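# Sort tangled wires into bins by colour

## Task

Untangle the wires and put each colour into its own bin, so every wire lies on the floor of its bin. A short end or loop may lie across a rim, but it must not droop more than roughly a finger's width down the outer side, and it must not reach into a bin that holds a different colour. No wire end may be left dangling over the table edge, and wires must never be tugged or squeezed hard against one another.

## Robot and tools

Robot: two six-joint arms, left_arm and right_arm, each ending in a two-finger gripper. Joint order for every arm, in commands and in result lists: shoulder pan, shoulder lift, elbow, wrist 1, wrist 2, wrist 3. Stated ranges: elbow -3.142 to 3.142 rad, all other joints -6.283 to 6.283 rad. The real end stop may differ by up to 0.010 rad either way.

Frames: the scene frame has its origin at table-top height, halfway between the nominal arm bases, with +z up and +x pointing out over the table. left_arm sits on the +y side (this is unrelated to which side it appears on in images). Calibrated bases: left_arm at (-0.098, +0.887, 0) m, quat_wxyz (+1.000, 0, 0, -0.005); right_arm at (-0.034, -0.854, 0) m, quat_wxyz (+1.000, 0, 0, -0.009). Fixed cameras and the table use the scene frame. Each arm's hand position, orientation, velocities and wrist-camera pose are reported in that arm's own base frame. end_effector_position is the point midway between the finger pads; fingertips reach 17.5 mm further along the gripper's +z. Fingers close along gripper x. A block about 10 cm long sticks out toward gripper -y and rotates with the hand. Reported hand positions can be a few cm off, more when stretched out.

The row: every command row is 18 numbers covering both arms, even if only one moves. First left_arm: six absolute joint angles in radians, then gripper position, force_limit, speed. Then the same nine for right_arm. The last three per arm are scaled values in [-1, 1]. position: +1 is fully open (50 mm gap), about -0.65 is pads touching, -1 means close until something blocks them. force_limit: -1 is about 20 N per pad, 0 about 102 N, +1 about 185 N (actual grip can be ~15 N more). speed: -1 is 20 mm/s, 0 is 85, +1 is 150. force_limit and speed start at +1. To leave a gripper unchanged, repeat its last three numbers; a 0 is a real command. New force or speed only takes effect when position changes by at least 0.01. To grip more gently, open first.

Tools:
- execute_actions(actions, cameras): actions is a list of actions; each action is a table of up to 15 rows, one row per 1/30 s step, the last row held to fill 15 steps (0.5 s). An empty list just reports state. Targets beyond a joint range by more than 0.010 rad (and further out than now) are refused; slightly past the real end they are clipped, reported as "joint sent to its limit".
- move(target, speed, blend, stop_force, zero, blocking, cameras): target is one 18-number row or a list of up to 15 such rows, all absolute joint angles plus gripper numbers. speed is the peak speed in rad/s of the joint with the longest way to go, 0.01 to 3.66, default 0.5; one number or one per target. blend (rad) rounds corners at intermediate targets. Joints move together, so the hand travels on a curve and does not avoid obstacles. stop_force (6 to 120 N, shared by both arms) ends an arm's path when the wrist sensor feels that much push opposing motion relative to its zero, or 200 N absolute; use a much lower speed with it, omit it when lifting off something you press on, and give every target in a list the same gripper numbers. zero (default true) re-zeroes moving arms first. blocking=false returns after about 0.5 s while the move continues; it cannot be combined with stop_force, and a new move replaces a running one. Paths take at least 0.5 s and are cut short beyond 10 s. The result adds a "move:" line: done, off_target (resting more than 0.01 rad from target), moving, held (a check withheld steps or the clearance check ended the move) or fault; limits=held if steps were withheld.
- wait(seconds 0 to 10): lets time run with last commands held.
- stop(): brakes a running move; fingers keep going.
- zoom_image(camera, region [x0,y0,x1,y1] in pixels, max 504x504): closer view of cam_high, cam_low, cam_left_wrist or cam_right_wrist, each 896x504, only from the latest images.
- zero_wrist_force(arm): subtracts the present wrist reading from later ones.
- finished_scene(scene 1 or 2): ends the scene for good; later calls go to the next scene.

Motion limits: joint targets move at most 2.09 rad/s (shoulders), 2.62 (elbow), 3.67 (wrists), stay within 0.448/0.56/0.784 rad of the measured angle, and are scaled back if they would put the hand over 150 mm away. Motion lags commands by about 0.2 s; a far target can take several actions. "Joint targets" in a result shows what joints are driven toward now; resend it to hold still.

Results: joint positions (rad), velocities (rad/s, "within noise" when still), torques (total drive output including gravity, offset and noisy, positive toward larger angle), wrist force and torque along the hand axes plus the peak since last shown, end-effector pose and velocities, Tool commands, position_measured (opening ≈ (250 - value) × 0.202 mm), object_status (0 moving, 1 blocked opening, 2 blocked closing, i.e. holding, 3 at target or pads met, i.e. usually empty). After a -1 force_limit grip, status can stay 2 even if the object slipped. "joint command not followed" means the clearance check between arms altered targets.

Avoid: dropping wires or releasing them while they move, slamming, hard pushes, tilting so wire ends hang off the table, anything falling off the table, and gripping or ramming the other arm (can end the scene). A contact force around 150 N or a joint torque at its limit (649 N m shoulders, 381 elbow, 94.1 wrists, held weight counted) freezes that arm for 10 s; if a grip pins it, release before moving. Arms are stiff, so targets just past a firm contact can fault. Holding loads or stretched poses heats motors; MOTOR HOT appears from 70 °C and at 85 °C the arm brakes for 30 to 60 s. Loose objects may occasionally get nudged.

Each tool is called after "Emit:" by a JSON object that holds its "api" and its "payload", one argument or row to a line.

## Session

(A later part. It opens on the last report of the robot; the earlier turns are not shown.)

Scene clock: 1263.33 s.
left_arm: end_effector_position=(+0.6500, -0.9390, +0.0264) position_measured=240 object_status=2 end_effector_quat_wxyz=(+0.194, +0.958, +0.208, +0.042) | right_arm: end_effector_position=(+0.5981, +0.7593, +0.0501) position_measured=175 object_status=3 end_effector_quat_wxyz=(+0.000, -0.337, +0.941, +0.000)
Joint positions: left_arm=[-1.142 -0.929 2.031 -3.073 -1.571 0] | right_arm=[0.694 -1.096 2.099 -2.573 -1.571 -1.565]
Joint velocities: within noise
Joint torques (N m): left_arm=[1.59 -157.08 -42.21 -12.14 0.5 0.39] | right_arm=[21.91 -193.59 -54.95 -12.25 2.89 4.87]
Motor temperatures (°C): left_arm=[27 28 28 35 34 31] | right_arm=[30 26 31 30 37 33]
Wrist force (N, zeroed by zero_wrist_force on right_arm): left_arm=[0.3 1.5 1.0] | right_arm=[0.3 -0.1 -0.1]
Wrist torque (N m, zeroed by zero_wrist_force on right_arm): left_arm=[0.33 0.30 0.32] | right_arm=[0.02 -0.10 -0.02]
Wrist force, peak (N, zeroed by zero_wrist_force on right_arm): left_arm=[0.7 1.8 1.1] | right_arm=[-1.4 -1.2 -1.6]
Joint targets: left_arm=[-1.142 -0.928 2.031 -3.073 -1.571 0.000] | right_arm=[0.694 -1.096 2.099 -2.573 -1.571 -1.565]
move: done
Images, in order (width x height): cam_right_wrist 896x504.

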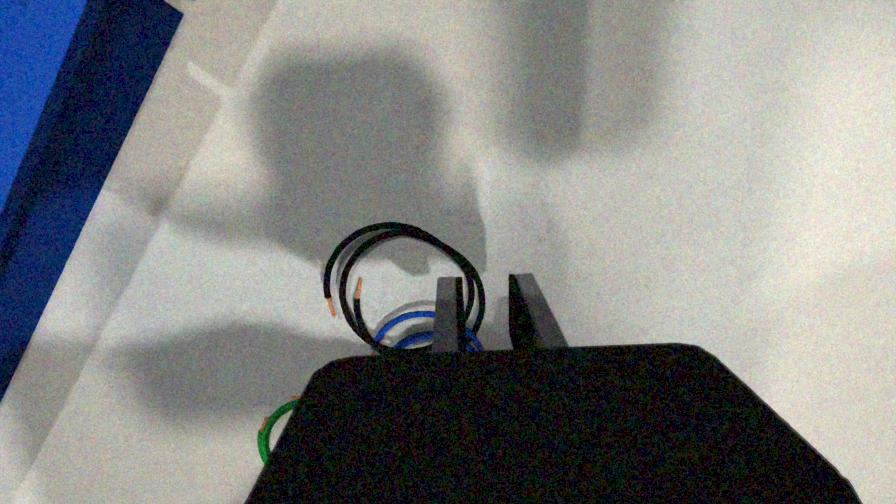

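Emit:
{"api": "move", "payload": {
  "target": [-1.1422,-0.9285,2.0306,-3.0729,-1.5708,0,-1,-0.9,-1,0.6982,-1.0607,2.1003,-2.6104,-1.5708,-1.561,-0.15,-0.9,-1],
  "speed": 0.04,
  "stop_force": 6,
  "cameras": ["cam_right_wrist"]
}}

Emit:
{"api": "zoom_image", "payload": {
  "camera": "cam_right_wrist",
  "region": [300, 180, 600, 360]
}}

Scene clock: 1276.80 s.
left_arm: end_effector_position=(+0.6500, -0.9390, +0.0264) position_measured=240 object_status=2 end_effector_quat_wxyz=(+0.194, +0.958, +0.208, +0.042) | right_arm: end_effector_position=(+0.5980, +0.7642, +0.0215) position_measured=175 object_status=3 end_effector_quat_wxyz=(+0.000, -0.337, +0.941, +0.000)
Joint positions: left_arm=[-1.142 -0.928 2.031 -3.073 -1.571 0] | right_arm=[0.698 -1.061 2.1 -2.61 -1.571 -1.561]
Joint velocities: within noise
Joint torques (N m): left_arm=[-3.23 -157.98 -42.64 -13.2 0.38 0.55] | right_arm=[24.05 -159.81 -52.44 -12.49 2.84 4.95]
Motor temperatures (°C): left_arm=[27 28 28 35 34 31] | right_arm=[30 26 31 30 37 33]
Wrist force (N, zeroed by zero_wrist_force on right_arm): left_arm=[1.0 1.3 0.9] | right_arm=[0.3 -0.1 -0.4]
Wrist torque (N m, zeroed by zero_wrist_force on right_arm): left_arm=[0.30 0.18 0.32] | right_arm=[0.02 -0.10 -0.02]
Wrist force, peak (N, zeroed by zero_wrist_force on right_arm): left_arm=[0.7 1.6 1.2] | right_arm=[0.9 -0.6 -0.7]
Joint targets: left_arm=[-1.142 -0.928 2.031 -3.073 -1.571 0.000] | right_arm=[0.698 -1.061 2.100 -2.610 -1.571 -1.561]
move: done
Images, in order (width x height): cam_right_wrist 896x504.

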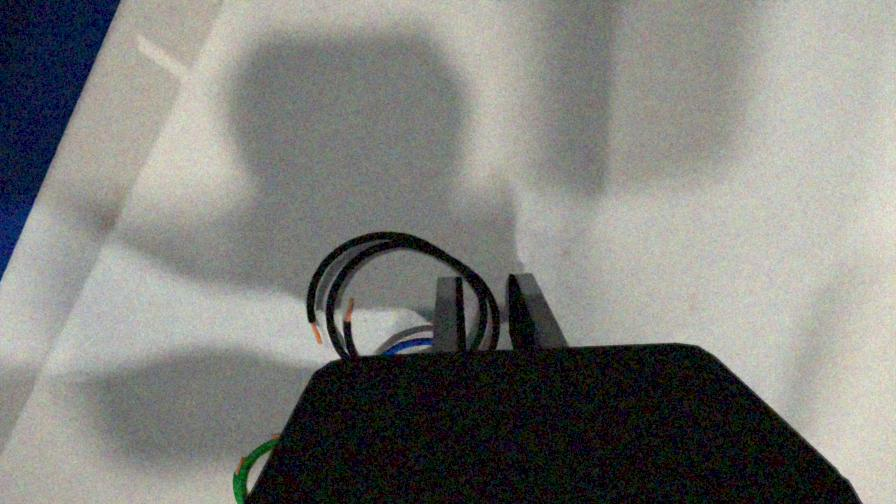

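Scaled by 1.680 from the camera's 896x504 image, which has a finer 1280x720 frame.

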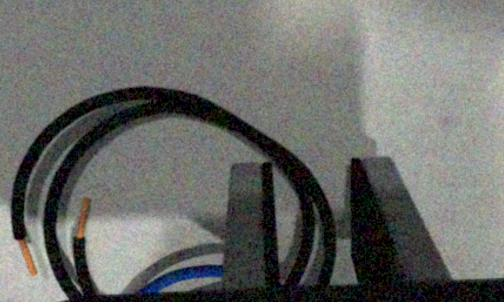

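Emit:
{"api": "move", "payload": {
  "target": [-1.1422,-0.9285,2.0306,-3.0729,-1.5708,0,-1,-0.9,-1,0.6982,-1.0607,2.1003,-2.6104,-1.5708,-1.561,-1,-0.9,-1],
  "cameras": ["cam_right_wrist"]
}}

Emit:
{"api": "zoom_image", "payload": {
  "camera": "cam_right_wrist",
  "region": [300, 180, 600, 360]
}}

Scene clock: 1283.87 s.
left_arm: end_effector_position=(+0.6500, -0.9390, +0.0264) position_measured=240 object_status=2 end_effector_quat_wxyz=(+0.194, +0.958, +0.208, +0.042) | right_arm: end_effector_position=(+0.5980, +0.7642, +0.0215) position_measured=251 object_status=3 end_effector_quat_wxyz=(+0.000, -0.337, +0.941, +0.000)
Joint positions: left_arm=[-1.142 -0.928 2.031 -3.073 -1.571 0] | right_arm=[0.698 -1.061 2.1 -2.61 -1.571 -1.561]
Joint velocities: within noise
Joint torques (N m): left_arm=[-0.8 -160.07 -44.06 -14.05 0.17 -0.45] | right_arm=[22.28 -168.24 -80.03 -9.33 2.71 4.63]
Motor temperatures (°C): left_arm=[27 28 28 35 34 31] | right_arm=[30 26 31 30 37 33]
Wrist force (N, zeroed by zero_wrist_force on right_arm): left_arm=[0.5 1.6 0.8] | right_arm=[0.7 0.2 -0.3]
Wrist torque (N m, zeroed by zero_wrist_force on right_arm): left_arm=[0.36 0.27 0.32] | right_arm=[0.08 -0.18 -0.02]
Wrist force, peak (N, zeroed by zero_wrist_force on right_arm): left_arm=[0.2 2.0 0.5] | right_arm=[0.3 0.3 -0.9]
Joint targets: left_arm=[-1.142 -0.928 2.031 -3.073 -1.571 0.000] | right_arm=[0.698 -1.061 2.100 -2.610 -1.571 -1.561]
move: done
Images, in order (width x height): cam_right_wrist 896x504.

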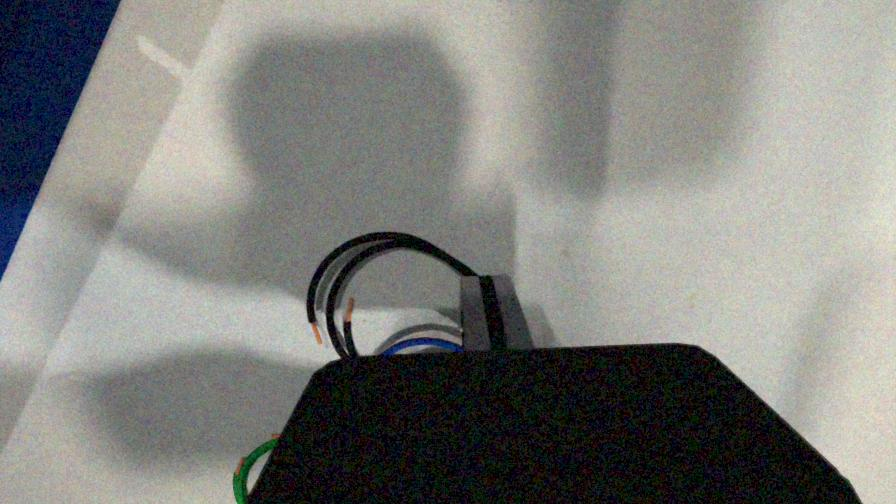

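Scaled by 1.680 from the camera's 896x504 image, which has a finer 1280x720 frame.

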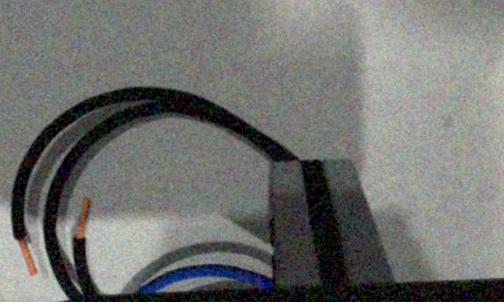

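Emit:
{"api": "move", "payload": {
  "target": [-1.1422,-0.9285,2.0306,-3.0729,-1.5708,0,-1,-0.9,-1,0.6982,-1.0730,2.0990,-2.5968,-1.5708,-1.561,-1,-0.9,-1],
  "speed": 0.04,
  "cameras": ["cam_right_wrist"]
}}

Emit:
{"api": "zoom_image", "payload": {
  "camera": "cam_right_wrist",
  "region": [300, 180, 600, 360]
}}

Scene clock: 1294.20 s.
left_arm: end_effector_position=(+0.6500, -0.9390, +0.0264) position_measured=240 object_status=2 end_effector_quat_wxyz=(+0.194, +0.958, +0.208, +0.042) | right_arm: end_effector_position=(+0.5974, +0.7637, +0.0315) position_measured=251 object_status=3 end_effector_quat_wxyz=(+0.000, -0.337, +0.941, +0.000)
Joint positions: left_arm=[-1.142 -0.928 2.031 -3.073 -1.571 0] | right_arm=[0.698 -1.073 2.099 -2.597 -1.571 -1.561]
Joint velocities: within noise
Joint torques (N m): left_arm=[-4.39 -158.21 -43.25 -14.27 -0.61 0.17] | right_arm=[15.33 -193.95 -87.13 -5.82 3.17 4.3]
Motor temperatures (°C): left_arm=[27 28 28 35 34 31] | right_arm=[30 26 31 30 37 33]
Wrist force (N, zeroed by zero_wrist_force on right_arm): left_arm=[0.5 1.2 1.1] | right_arm=[0.0 -0.1 -0.3]
Wrist torque (N m, zeroed by zero_wrist_force on right_arm): left_arm=[0.28 0.27 0.32] | right_arm=[0.01 -0.03 -0.02]
Wrist force, peak (N, zeroed by zero_wrist_force on right_arm): left_arm=[0.8 1.7 1.1] | right_arm=[0.5 -0.2 -1.0]
Joint targets: left_arm=[-1.142 -0.928 2.031 -3.073 -1.571 0.000] | right_arm=[0.698 -1.073 2.099 -2.597 -1.571 -1.561]
move: done
Images, in order (width x height): cam_right_wrist 896x504.

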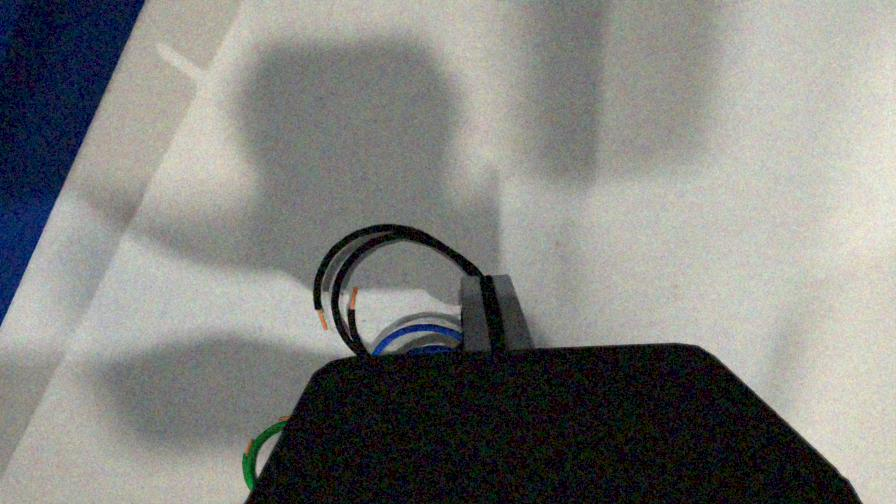

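Scaled by 1.680 from the camera's 896x504 image, which has a finer 1280x720 frame.

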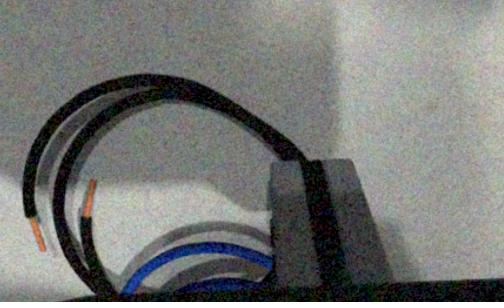

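Emit:
{"api": "move", "payload": {
  "target": [-1.1422,-0.9285,2.0306,-3.0729,-1.5708,0,-1,-0.9,-1,0.6770,-1.0759,2.1052,-2.6001,-1.5708,-1.582,-1,-0.9,-1],
  "speed": 0.02,
  "stop_force": 6
}}

Emit:
{"api": "zoom_image", "payload": {
  "camera": "cam_right_wrist",
  "region": [220, 180, 620, 380]
}}

Scene clock: 1315.93 s.
left_arm: end_effector_position=(+0.6500, -0.9390, +0.0264) position_measured=240 object_status=2 end_effector_quat_wxyz=(+0.194, +0.958, +0.208, +0.042) | right_arm: end_effector_position=(+0.6101, +0.7482, +0.0316) position_measured=251 object_status=3 end_effector_quat_wxyz=(+0.000, -0.337, +0.941, +0.000)
Joint positions: left_arm=[-1.142 -0.928 2.031 -3.073 -1.571 0] | right_arm=[0.677 -1.076 2.105 -2.6 -1.571 -1.582]
Joint velocities: within noise
Joint torques (N m): left_arm=[-1.47 -156.9 -46.89 -13.43 -0.26 0.18] | right_arm=[-24.64 -195.78 -51.31 -13.23 2.69 -7.41]
Motor temperatures (°C): left_arm=[27 28 28 35 34 31] | right_arm=[30 26 31 30 37 33]
Wrist force (N, zeroed by zero_wrist_force on right_arm): left_arm=[0.5 1.3 0.9] | right_arm=[0.3 -0.1 -0.3]
Wrist torque (N m, zeroed by zero_wrist_force on right_arm): left_arm=[0.30 0.26 0.33] | right_arm=[0.02 -0.10 -0.02]
Wrist force, peak (N, zeroed by zero_wrist_force on right_arm): left_arm=[1.0 1.7 0.8] | right_arm=[1.0 0.0 -0.4]
Joint targets: left_arm=[-1.142 -0.928 2.031 -3.073 -1.571 0.000] | right_arm=[0.677 -1.076 2.105 -2.600 -1.571 -1.582]
move: done

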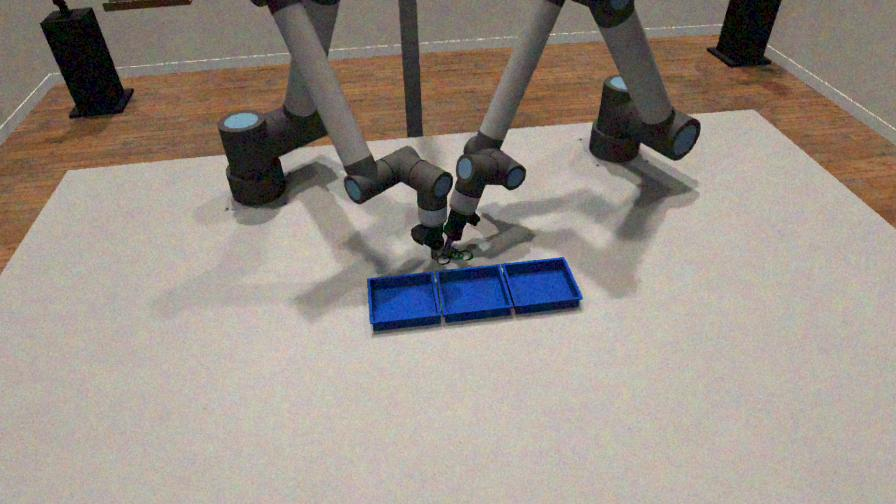

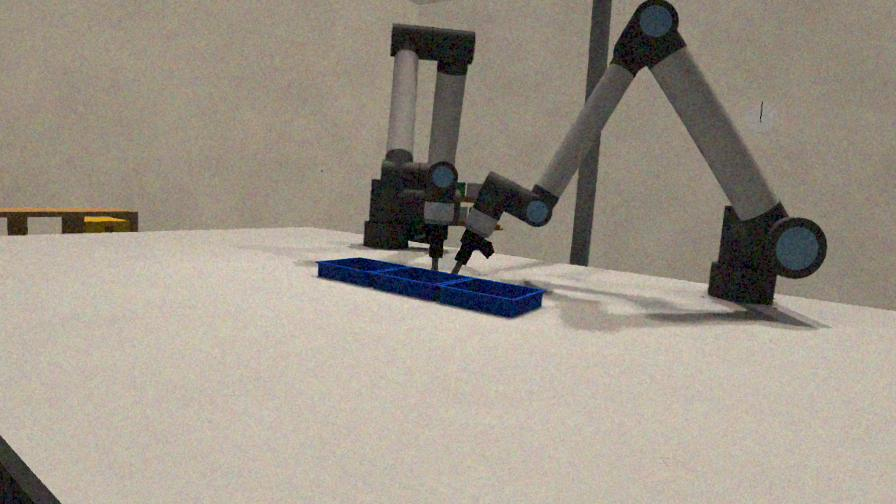

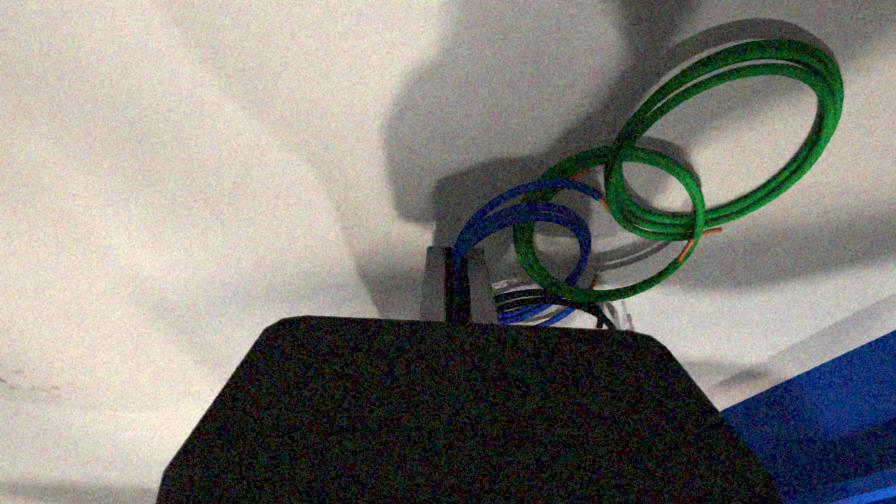

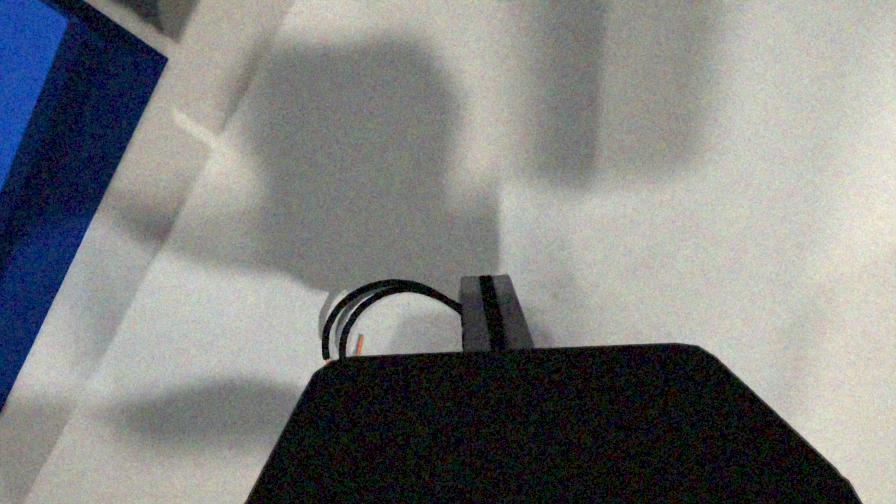

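Scaled by 1.260 from the camera's 896x504 image, which has a finer 1280x720 frame.

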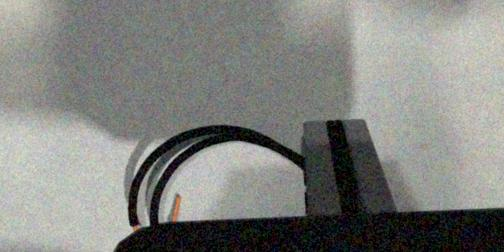

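Emit:
{"api": "move", "payload": {
  "target": [-1.1422,-0.9285,2.0306,-3.0729,-1.5708,0,-1,-0.9,-1,0.6451,-1.0800,2.1136,-2.6044,-1.5708,-1.614,-1,-0.9,-1],
  "speed": 0.05,
  "cameras": ["cam_right_wrist"]
}}

Emit:
{"api": "move", "payload": {
  "target": [-1.1422,-0.9285,2.0306,-3.0729,-1.5708,0,-1,-0.9,-1,0.6451,-1.0546,2.1185,-2.6347,-1.5708,-1.614,-1,-0.9,-1],
  "speed": 0.01,
  "stop_force": 6,
  "cameras": ["cam_right_wrist"]
}}

Scene clock: 1331.07 s.
left_arm: end_effector_position=(+0.6500, -0.9390, +0.0264) position_measured=240 object_status=2 end_effector_quat_wxyz=(+0.194, +0.958, +0.208, +0.042) | right_arm: end_effector_position=(+0.6289, +0.7251, +0.0317) position_measured=251 object_status=3 end_effector_quat_wxyz=(+0.000, -0.337, +0.941, +0.000)
Joint positions: left_arm=[-1.142 -0.928 2.031 -3.073 -1.571 0] | right_arm=[0.645 -1.08 2.114 -2.604 -1.571 -1.614]
Joint velocities: within noise
Joint torques (N m): left_arm=[0.34 -158.33 -46.27 -13.24 -0.38 -0.4] | right_arm=[-20.75 -192 -42.42 -13.86 2.85 -7.13]
Motor temperatures (°C): left_arm=[27 28 28 35 34 31] | right_arm=[30 26 31 30 37 33]
Wrist force (N, zeroed by zero_wrist_force on right_arm): left_arm=[0.5 1.6 0.6] | right_arm=[0.2 -0.1 -0.3]
Wrist torque (N m, zeroed by zero_wrist_force on right_arm): left_arm=[0.35 0.26 0.32] | right_arm=[0.02 -0.09 -0.01]
Wrist force, peak (N, zeroed by zero_wrist_force on right_arm): left_arm=[0.6 1.7 1.1] | right_arm=[0.7 -0.6 -0.6]
Joint targets: left_arm=[-1.142 -0.928 2.031 -3.073 -1.571 0.000] | right_arm=[0.645 -1.080 2.114 -2.604 -1.571 -1.614]
move: done
Images, in order (width x height): cam_right_wrist 896x504.

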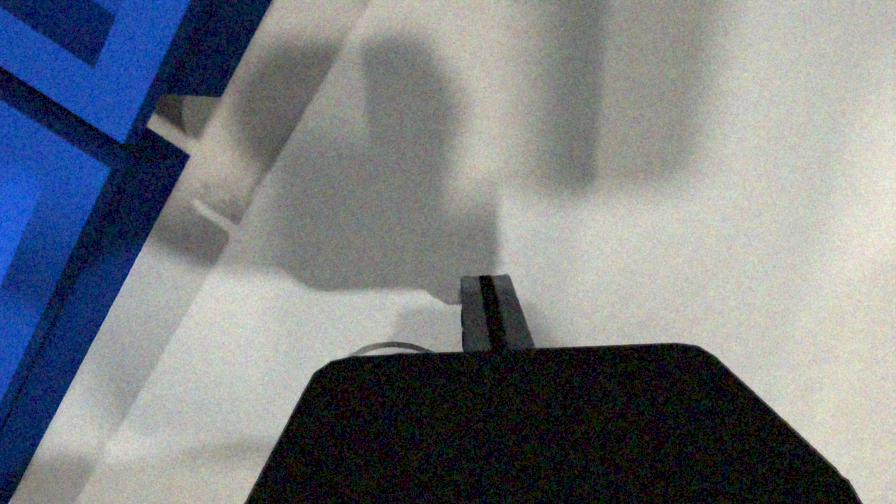

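Scene clock: 1334.30 s.
left_arm: end_effector_position=(+0.6500, -0.9390, +0.0264) position_measured=240 object_status=2 end_effector_quat_wxyz=(+0.194, +0.958, +0.208, +0.042) | right_arm: end_effector_position=(+0.6291, +0.7249, +0.0165) position_measured=251 object_status=3 end_effector_quat_wxyz=(+0.000, -0.337, +0.941, +0.000)
Joint positions: left_arm=[-1.142 -0.928 2.031 -3.073 -1.571 0] | right_arm=[0.645 -1.062 2.117 -2.626 -1.571 -1.614]
Joint velocities: within noise
Joint torques (N m): left_arm=[-0.98 -161.69 -47.54 -12.73 0.07 -0.8] | right_arm=[-24.35 -187.48 -61.97 -4.02 2.77 -6.24]
Motor temperatures (°C): left_arm=[27 28 28 35 34 31] | right_arm=[30 26 31 30 37 33]
Wrist force (N, zeroed by zero_wrist_force on right_arm): left_arm=[0.3 1.3 0.5] | right_arm=[-1.9 0.6 -7.4]
Wrist torque (N m, zeroed by zero_wrist_force on right_arm): left_arm=[0.30 0.30 0.33] | right_arm=[0.06 -0.22 0.02]
Wrist force, peak (N, zeroed by zero_wrist_force on right_arm): left_arm=[0.3 2.0 0.9] | right_arm=[13.2 -1.4 -43.0]
Joint targets: left_arm=[-1.142 -0.928 2.031 -3.073 -1.571 0.000] | right_arm=[0.645 -1.062 2.117 -2.626 -1.571 -1.614]
move: contact (right_arm)
Images, in order (width x height): cam_right_wrist 896x504.

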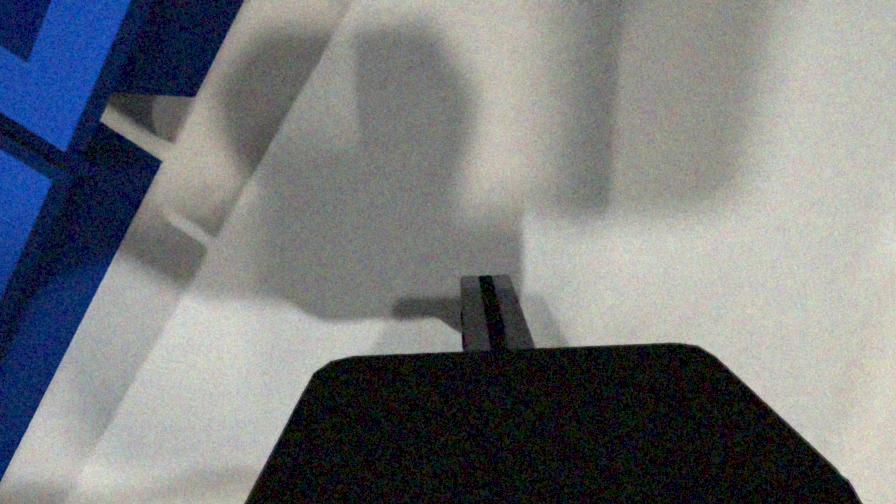

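Emit:
{"api": "move", "payload": {
  "target": [
    [-1.1422,-0.9285,2.0306,-3.0729,-1.5708,0,-1,-0.9,-1,0.6451,-1.0900,2.1100,-2.5908,-1.5708,-1.614,-1,-0.9,-1],
    [-1.1422,-0.9285,2.0306,-3.0729,-1.5708,0,-1,-0.9,-1,0.6941,-1.0962,2.0987,-2.5733,-1.5708,-1.565,-0.15,-0.9,-1]
  ],
  "speed": 0.1,
  "cameras": ["cam_right_wrist"]
}}

Emit:
{"api": "zoom_image", "payload": {
  "camera": "cam_right_wrist",
  "region": [300, 180, 600, 360]
}}

Scene clock: 1345.60 s.
left_arm: end_effector_position=(+0.6500, -0.9390, +0.0264) position_measured=240 object_status=2 end_effector_quat_wxyz=(+0.194, +0.958, +0.208, +0.042) | right_arm: end_effector_position=(+0.5981, +0.7593, +0.0501) position_measured=175 object_status=3 end_effector_quat_wxyz=(+0.000, -0.337, +0.941, +0.000)
Joint positions: left_arm=[-1.142 -0.928 2.031 -3.073 -1.571 0] | right_arm=[0.694 -1.096 2.099 -2.573 -1.571 -1.565]
Joint velocities: within noise
Joint torques (N m): left_arm=[0.01 -160.12 -49.66 -12.53 -0.32 0.08] | right_arm=[24.99 -189 -78.15 -6.71 2.86 4.55]
Motor temperatures (°C): left_arm=[27 28 28 35 34 31] | right_arm=[30 26 31 30 37 33]
Wrist force (N, zeroed by zero_wrist_force on right_arm): left_arm=[0.5 1.7 0.7] | right_arm=[0.4 -0.1 -0.3]
Wrist torque (N m, zeroed by zero_wrist_force on right_arm): left_arm=[0.38 0.27 0.33] | right_arm=[0.03 -0.09 -0.02]
Wrist force, peak (N, zeroed by zero_wrist_force on right_arm): left_arm=[0.4 1.8 1.3] | right_arm=[-2.5 -0.3 -7.4]
Joint targets: left_arm=[-1.142 -0.928 2.031 -3.073 -1.571 0.000] | right_arm=[0.694 -1.096 2.099 -2.573 -1.571 -1.565]
move: done
Images, in order (width x height): cam_right_wrist 896x504.

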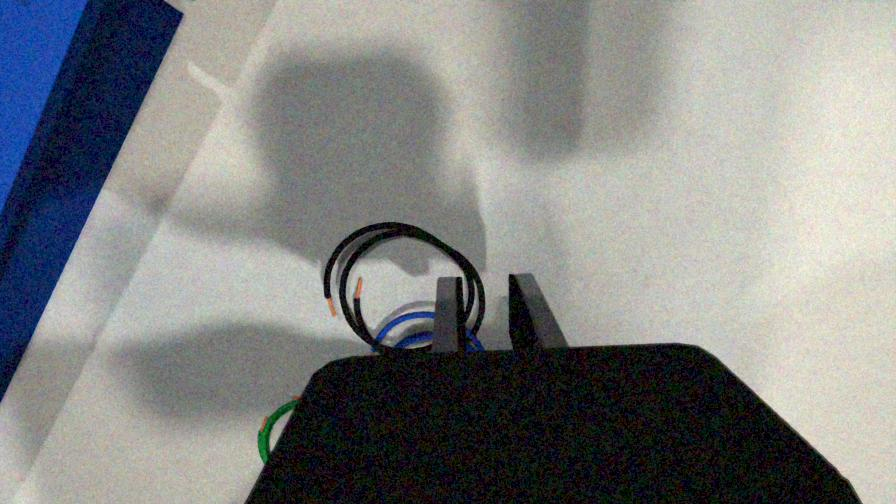

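Scaled by 1.680 from the camera's 896x504 image, which has a finer 1280x720 frame.

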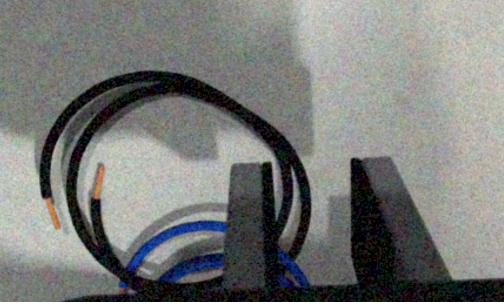

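Emit:
{"api": "move", "payload": {
  "target": [-1.1422,-0.9285,2.0306,-3.0729,-1.5708,0,-1,-0.9,-1,0.6982,-1.0576,2.1010,-2.6142,-1.5708,-1.561,-0.15,-0.9,-1],
  "speed": 0.02,
  "stop_force": 6,
  "cameras": ["cam_right_wrist"]
}}

Emit:
{"api": "zoom_image", "payload": {
  "camera": "cam_right_wrist",
  "region": [300, 180, 600, 360]
}}

Scene clock: 1358.07 s.
left_arm: end_effector_position=(+0.6500, -0.9390, +0.0264) position_measured=240 object_status=2 end_effector_quat_wxyz=(+0.194, +0.958, +0.208, +0.042) | right_arm: end_effector_position=(+0.5979, +0.7642, +0.0188) position_measured=175 object_status=3 end_effector_quat_wxyz=(+0.000, -0.337, +0.941, +0.000)
Joint positions: left_arm=[-1.142 -0.928 2.031 -3.073 -1.571 0] | right_arm=[0.698 -1.058 2.101 -2.614 -1.571 -1.561]
Joint velocities: within noise
Joint torques (N m): left_arm=[0.11 -162.01 -48.82 -11.97 -0.85 -1.7] | right_arm=[20.56 -158.35 -50.18 -12.97 3.63 4.69]
Motor temperatures (°C): left_arm=[27 28 28 35 34 31] | right_arm=[30 26 31 30 37 33]
Wrist force (N, zeroed by zero_wrist_force on right_arm): left_arm=[0.6 1.4 0.3] | right_arm=[0.3 -0.2 -0.3]
Wrist torque (N m, zeroed by zero_wrist_force on right_arm): left_arm=[0.33 0.25 0.32] | right_arm=[0.00 -0.10 -0.01]
Wrist force, peak (N, zeroed by zero_wrist_force on right_arm): left_arm=[0.4 1.7 1.2] | right_arm=[1.1 -0.1 -0.3]
Joint targets: left_arm=[-1.142 -0.928 2.031 -3.073 -1.571 0.000] | right_arm=[0.698 -1.058 2.101 -2.614 -1.571 -1.561]
move: done
Images, in order (width x height): cam_right_wrist 896x504.

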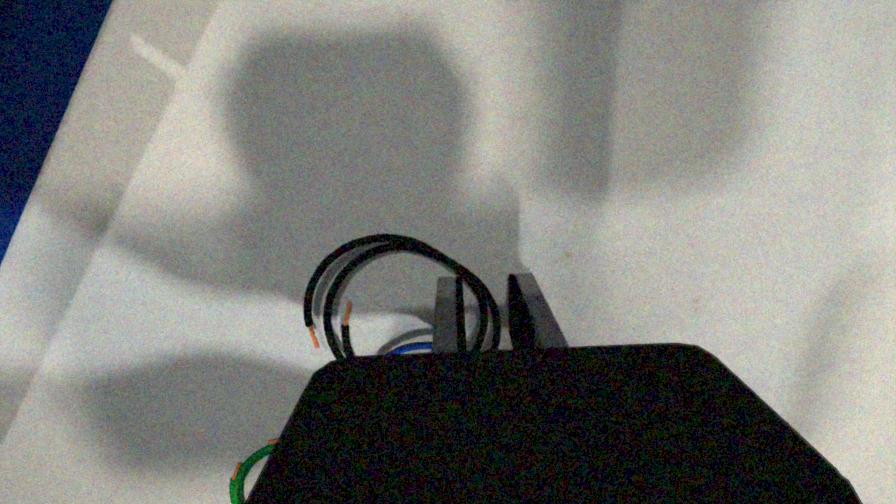

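Scaled by 1.680 from the camera's 896x504 image, which has a finer 1280x720 frame.

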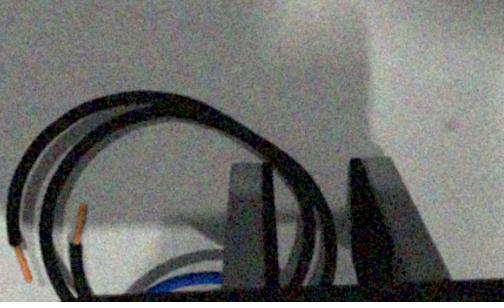

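Emit:
{"api": "move", "payload": {
  "target": [-1.1422,-0.9285,2.0306,-3.0729,-1.5708,0,-1,-0.9,-1,0.6982,-1.0576,2.1010,-2.6142,-1.5708,-1.561,-1,-0.9,-1],
  "cameras": ["cam_right_wrist"]
}}

Emit:
{"api": "zoom_image", "payload": {
  "camera": "cam_right_wrist",
  "region": [300, 180, 600, 360]
}}

Scene clock: 1364.63 s.
left_arm: end_effector_position=(+0.6500, -0.9390, +0.0264) position_measured=240 object_status=2 end_effector_quat_wxyz=(+0.194, +0.958, +0.208, +0.042) | right_arm: end_effector_position=(+0.5979, +0.7642, +0.0188) position_measured=242 object_status=2 end_effector_quat_wxyz=(+0.000, -0.337, +0.941, +0.000)
Joint positions: left_arm=[-1.142 -0.928 2.031 -3.073 -1.571 0] | right_arm=[0.698 -1.058 2.101 -2.614 -1.571 -1.561]
Joint velocities: within noise
Joint torques (N m): left_arm=[-5.85 -158.47 -50.29 -11.85 -0.74 -2.12] | right_arm=[19.22 -166.62 -77.22 -10.36 2.31 4.95]
Motor temperatures (°C): left_arm=[27 28 28 35 34 31] | right_arm=[30 26 31 30 37 33]
Wrist force (N, zeroed by zero_wrist_force on right_arm): left_arm=[0.9 1.2 1.2] | right_arm=[1.4 0.2 -3.5]
Wrist torque (N m, zeroed by zero_wrist_force on right_arm): left_arm=[0.28 0.20 0.32] | right_arm=[0.02 -0.13 -0.03]
Wrist force, peak (N, zeroed by zero_wrist_force on right_arm): left_arm=[0.8 1.8 0.8] | right_arm=[1.4 0.2 -3.5]
Joint targets: left_arm=[-1.142 -0.928 2.031 -3.073 -1.571 0.000] | right_arm=[0.698 -1.058 2.101 -2.614 -1.571 -1.561]
move: done
Images, in order (width x height): cam_right_wrist 896x504.

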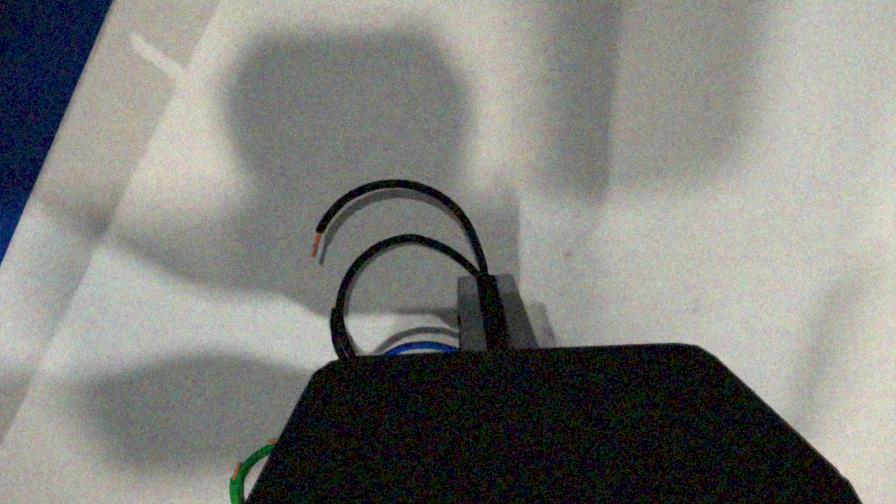

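Scaled by 1.680 from the camera's 896x504 image, which has a finer 1280x720 frame.

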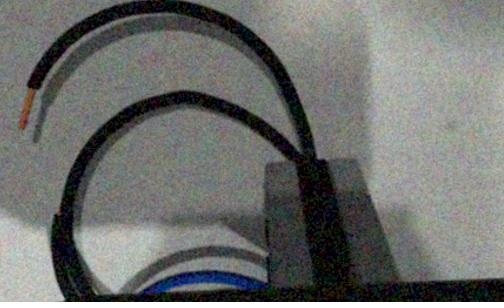

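Emit:
{"api": "move", "payload": {
  "target": [-1.1422,-0.9285,2.0306,-3.0729,-1.5708,0,-1,-0.9,-1,0.6770,-1.0679,2.1057,-2.6086,-1.5708,-1.582,-1,-0.9,-1],
  "speed": 0.02,
  "stop_force": 6,
  "cameras": ["cam_right_wrist","cam_left_wrist"]
}}

Emit:
{"api": "zoom_image", "payload": {
  "camera": "cam_right_wrist",
  "region": [250, 150, 600, 360]
}}

Scene clock: 1378.50 s.
left_arm: end_effector_position=(+0.6500, -0.9390, +0.0264) position_measured=240 object_status=2 end_effector_quat_wxyz=(+0.194, +0.958, +0.208, +0.042) | right_arm: end_effector_position=(+0.6107, +0.7487, +0.0251) position_measured=242 object_status=2 end_effector_quat_wxyz=(+0.000, -0.337, +0.941, +0.000)
Joint positions: left_arm=[-1.142 -0.929 2.031 -3.073 -1.571 0] | right_arm=[0.677 -1.068 2.106 -2.609 -1.571 -1.582]
Joint velocities: within noise
Joint torques (N m): left_arm=[-0.16 -160.22 -51.25 -11.81 -0.95 -1.59] | right_arm=[-21.14 -200.73 -49.51 -6.17 2.89 -6.84]
Motor temperatures (°C): left_arm=[27 28 28 35 34 31] | right_arm=[30 26 31 30 37 33]
Wrist force (N, zeroed by zero_wrist_force on right_arm): left_arm=[0.8 1.5 0.6] | right_arm=[0.1 0.0 -0.1]
Wrist torque (N m, zeroed by zero_wrist_force on right_arm): left_arm=[0.28 0.20 0.33] | right_arm=[0.00 -0.10 -0.01]
Wrist force, peak (N, zeroed by zero_wrist_force on right_arm): left_arm=[1.1 2.0 0.7] | right_arm=[1.5 -0.2 -3.4]
Joint targets: left_arm=[-1.142 -0.928 2.031 -3.073 -1.571 0.000] | right_arm=[0.677 -1.068 2.106 -2.609 -1.571 -1.582]
move: done
Images, in order (width x height): cam_left_wrist 896x504, cam_right_wrist 896x504.

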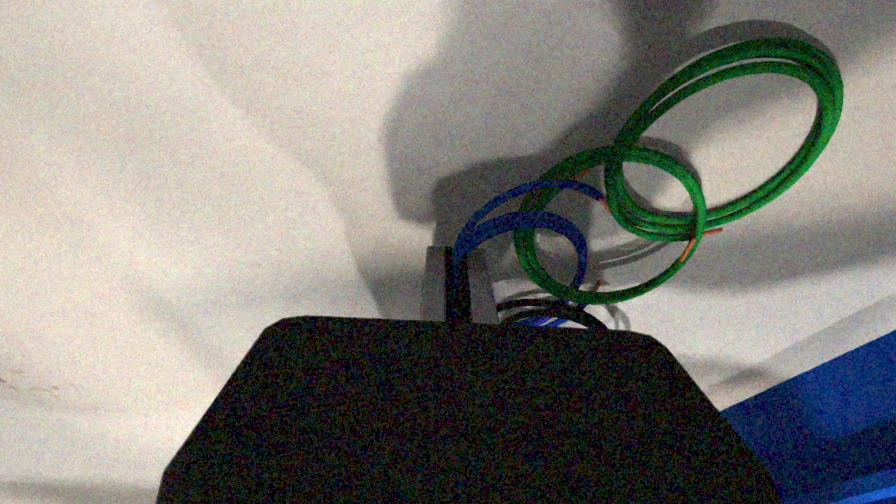

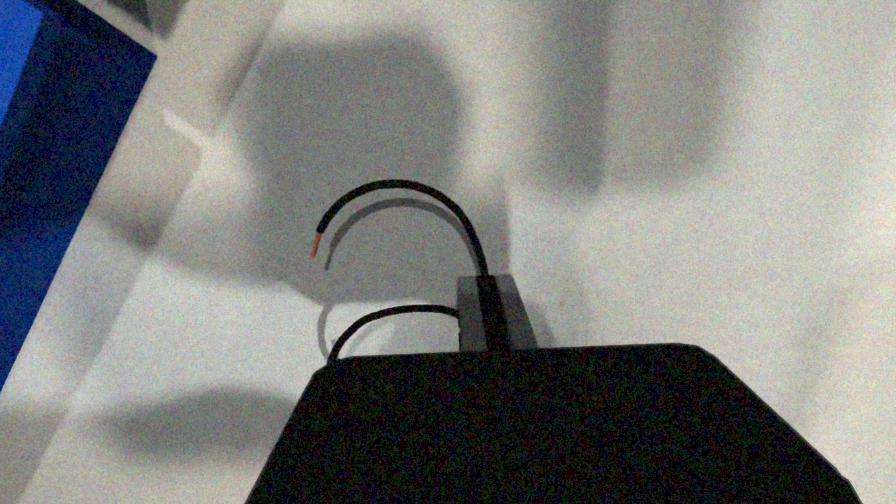

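Scaled by 1.440 from the camera's 896x504 image, which has a finer 1280x720 frame.

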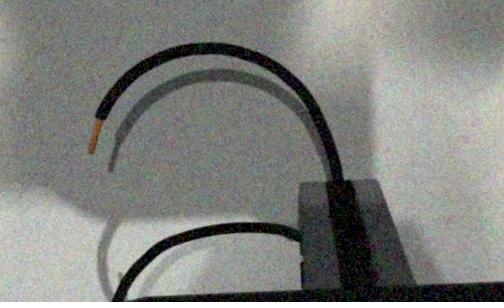

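Emit:
{"api": "move", "payload": {
  "target": [-1.1422,-0.9285,2.0306,-3.0729,-1.5708,0,-1,-0.9,-1,0.6249,-1.1009,2.1343,-2.6042,-1.5708,-1.634,-1,-0.9,-1],
  "speed": 0.03,
  "stop_force": 6,
  "cameras": ["cam_right_wrist","cam_left_wrist"]
}}

Emit:
{"api": "zoom_image", "payload": {
  "camera": "cam_right_wrist",
  "region": [250, 150, 600, 360]
}}

Scene clock: 1405.10 s.
left_arm: end_effector_position=(+0.6500, -0.9390, +0.0264) position_measured=240 object_status=2 end_effector_quat_wxyz=(+0.194, +0.958, +0.208, +0.042) | right_arm: end_effector_position=(+0.6307, +0.7028, +0.0401) position_measured=242 object_status=2 end_effector_quat_wxyz=(+0.000, -0.337, +0.941, +0.000)
Joint positions: left_arm=[-1.142 -0.929 2.031 -3.073 -1.571 0] | right_arm=[0.625 -1.101 2.134 -2.604 -1.571 -1.634]
Joint velocities: within noise
Joint torques (N m): left_arm=[-0.78 -154.54 -53.47 -11.48 -1.13 -1.15] | right_arm=[-24.82 -184.25 -50.91 -6.15 2.85 -6.45]
Motor temperatures (°C): left_arm=[27 28 28 35 34 31] | right_arm=[30 26 31 30 37 33]
Wrist force (N, zeroed by zero_wrist_force on right_arm): left_arm=[0.6 1.6 0.4] | right_arm=[-0.5 0.3 -0.1]
Wrist torque (N m, zeroed by zero_wrist_force on right_arm): left_arm=[0.31 0.24 0.34] | right_arm=[0.04 0.01 0.00]
Wrist force, peak (N, zeroed by zero_wrist_force on right_arm): left_arm=[0.6 2.2 0.7] | right_arm=[0.8 0.0 0.0]
Joint targets: left_arm=[-1.142 -0.928 2.031 -3.073 -1.571 0.000] | right_arm=[0.625 -1.101 2.134 -2.604 -1.571 -1.634]
move: done
Images, in order (width x height): cam_left_wrist 896x504, cam_right_wrist 896x504.

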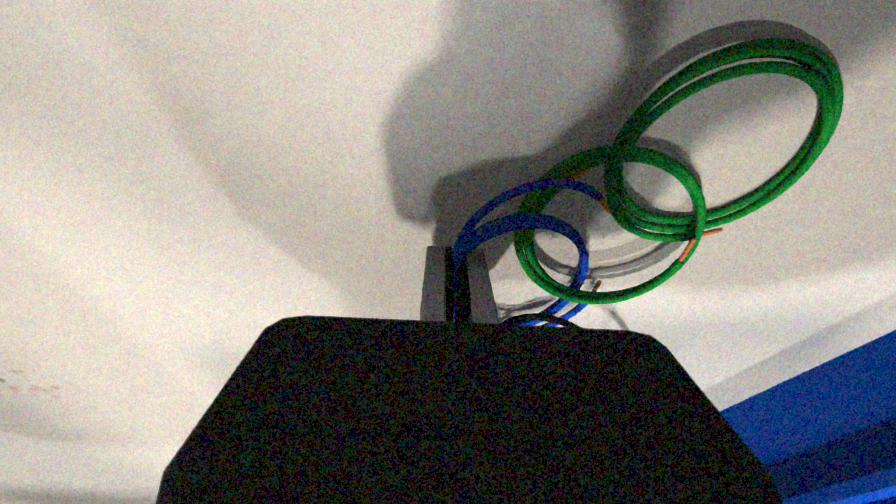

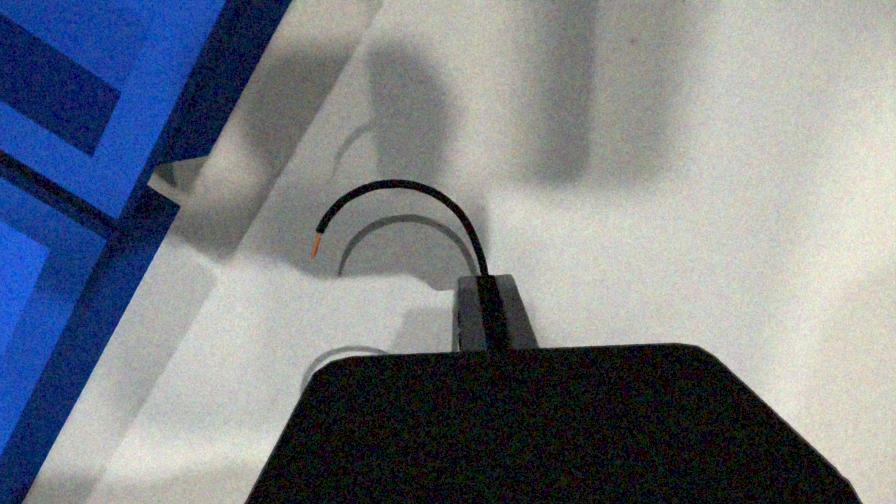

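Scaled by 1.440 from the camera's 896x504 image, which has a finer 1280x720 frame.

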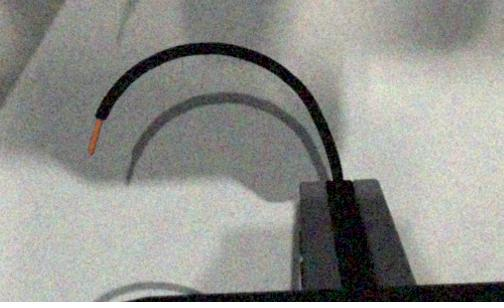

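Emit:
{"api": "move", "payload": {
  "target": [-1.1422,-0.9285,2.0306,-3.0729,-1.5708,0,-1,-0.9,-1,0.5618,-1.1338,2.1732,-2.6102,-1.5708,-1.697,-1,-0.9,-1],
  "speed": 0.03,
  "stop_force": 6
}}

Emit:
{"api": "zoom_image", "payload": {
  "camera": "cam_left_wrist",
  "region": [400, 150, 750, 360]
}}

Emit:
{"api": "zoom_image", "payload": {
  "camera": "cam_high",
  "region": [380, 200, 520, 290]
}}

Scene clock: 1422.23 s.
left_arm: end_effector_position=(+0.6500, -0.9390, +0.0264) position_measured=240 object_status=2 end_effector_quat_wxyz=(+0.194, +0.958, +0.208, +0.042) | right_arm: end_effector_position=(+0.6490, +0.6460, +0.0503) position_measured=242 object_status=2 end_effector_quat_wxyz=(+0.000, -0.337, +0.941, +0.000)
Joint positions: left_arm=[-1.142 -0.929 2.031 -3.073 -1.571 0] | right_arm=[0.562 -1.134 2.173 -2.61 -1.571 -1.697]
Joint velocities: within noise
Joint torques (N m): left_arm=[-4.36 -157.92 -51.4 -11.67 -1.47 -2.18] | right_arm=[-21.6 -180.86 -50.77 -13.23 2.5 -6.78]
Motor temperatures (°C): left_arm=[27 28 28 35 34 31] | right_arm=[30 26 31 30 37 33]
Wrist force (N, zeroed by zero_wrist_force on right_arm): left_arm=[0.4 1.6 1.0] | right_arm=[0.4 -0.3 -0.1]
Wrist torque (N m, zeroed by zero_wrist_force on right_arm): left_arm=[0.32 0.29 0.33] | right_arm=[-0.05 -0.16 0.00]
Wrist force, peak (N, zeroed by zero_wrist_force on right_arm): left_arm=[0.6 2.2 0.6] | right_arm=[0.1 -0.9 -0.5]
Joint targets: left_arm=[-1.142 -0.928 2.031 -3.073 -1.571 0.000] | right_arm=[0.562 -1.134 2.173 -2.610 -1.571 -1.697]
move: done

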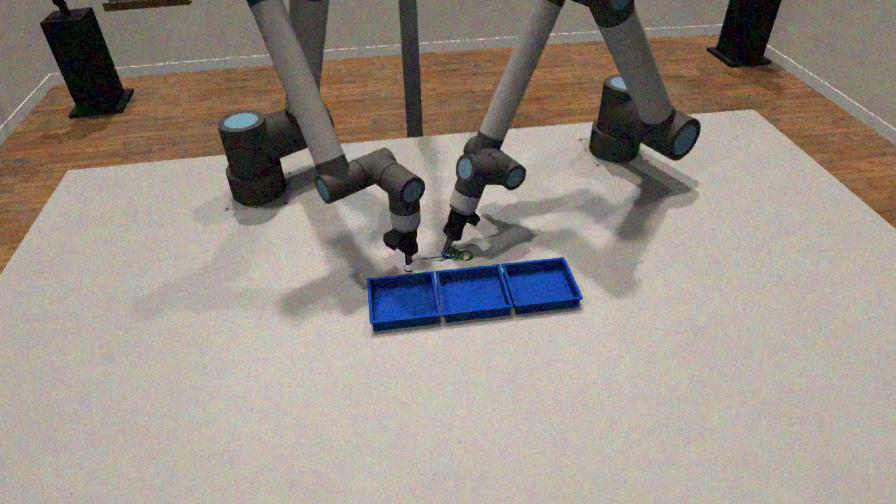

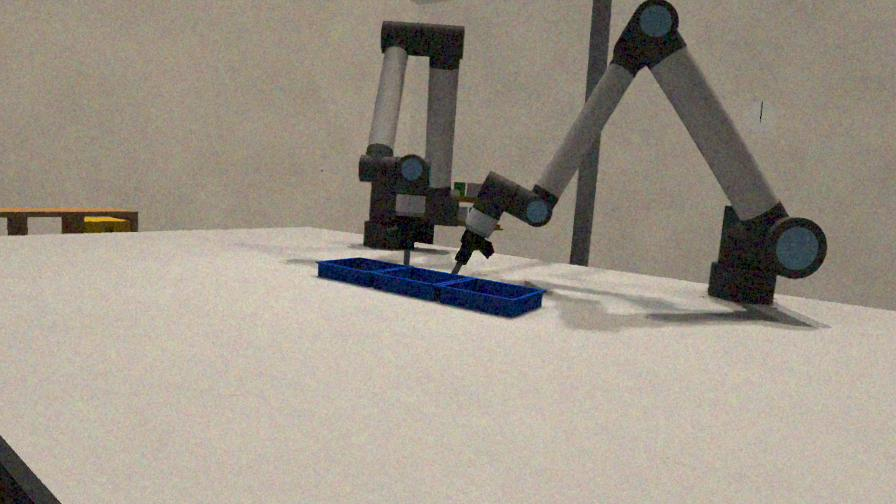

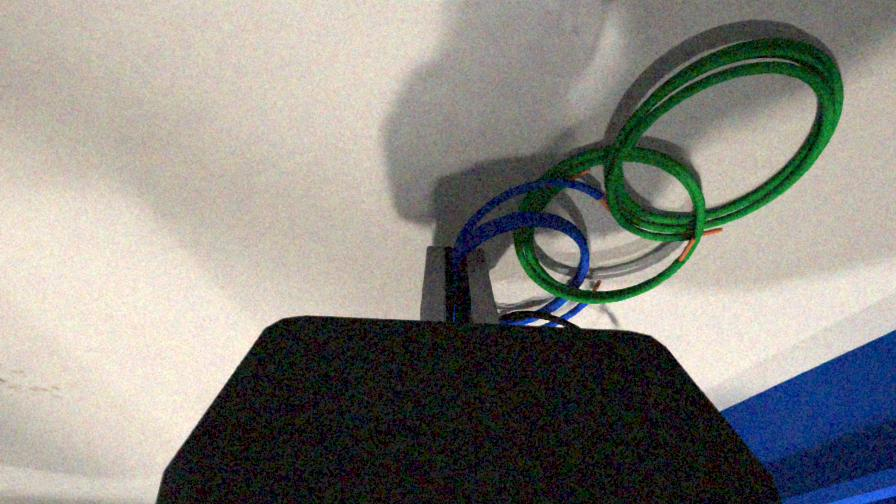

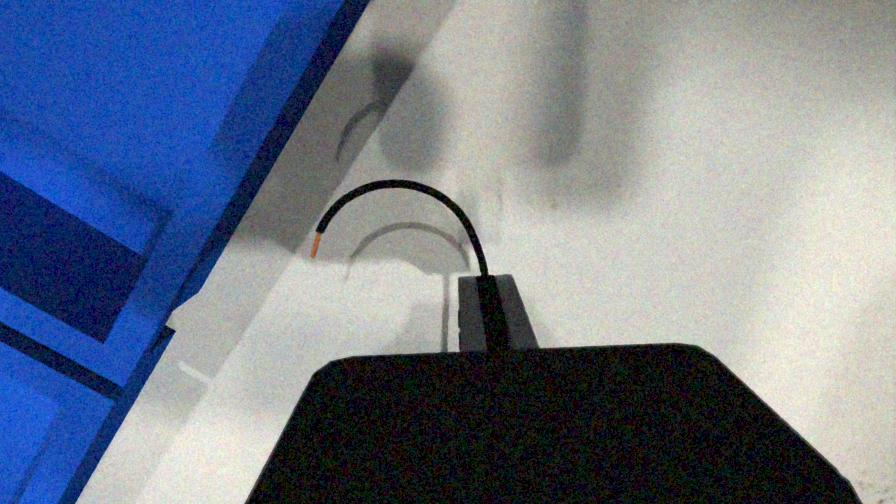

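Scaled by 1.440 from the camera's 896x504 image, which has a finer 1280x720 frame.

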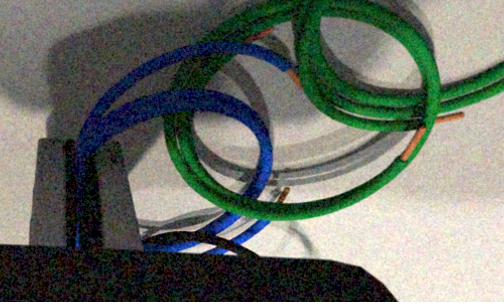

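Scaled by 3.600 from the camera's 896x504 image, which has a finer 1280x720 frame.

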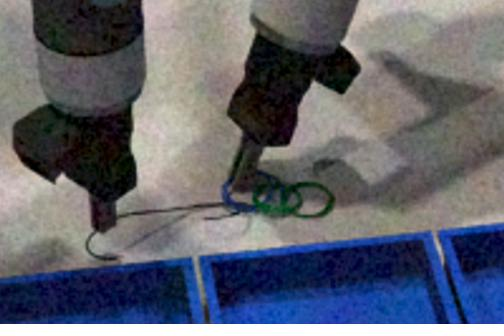

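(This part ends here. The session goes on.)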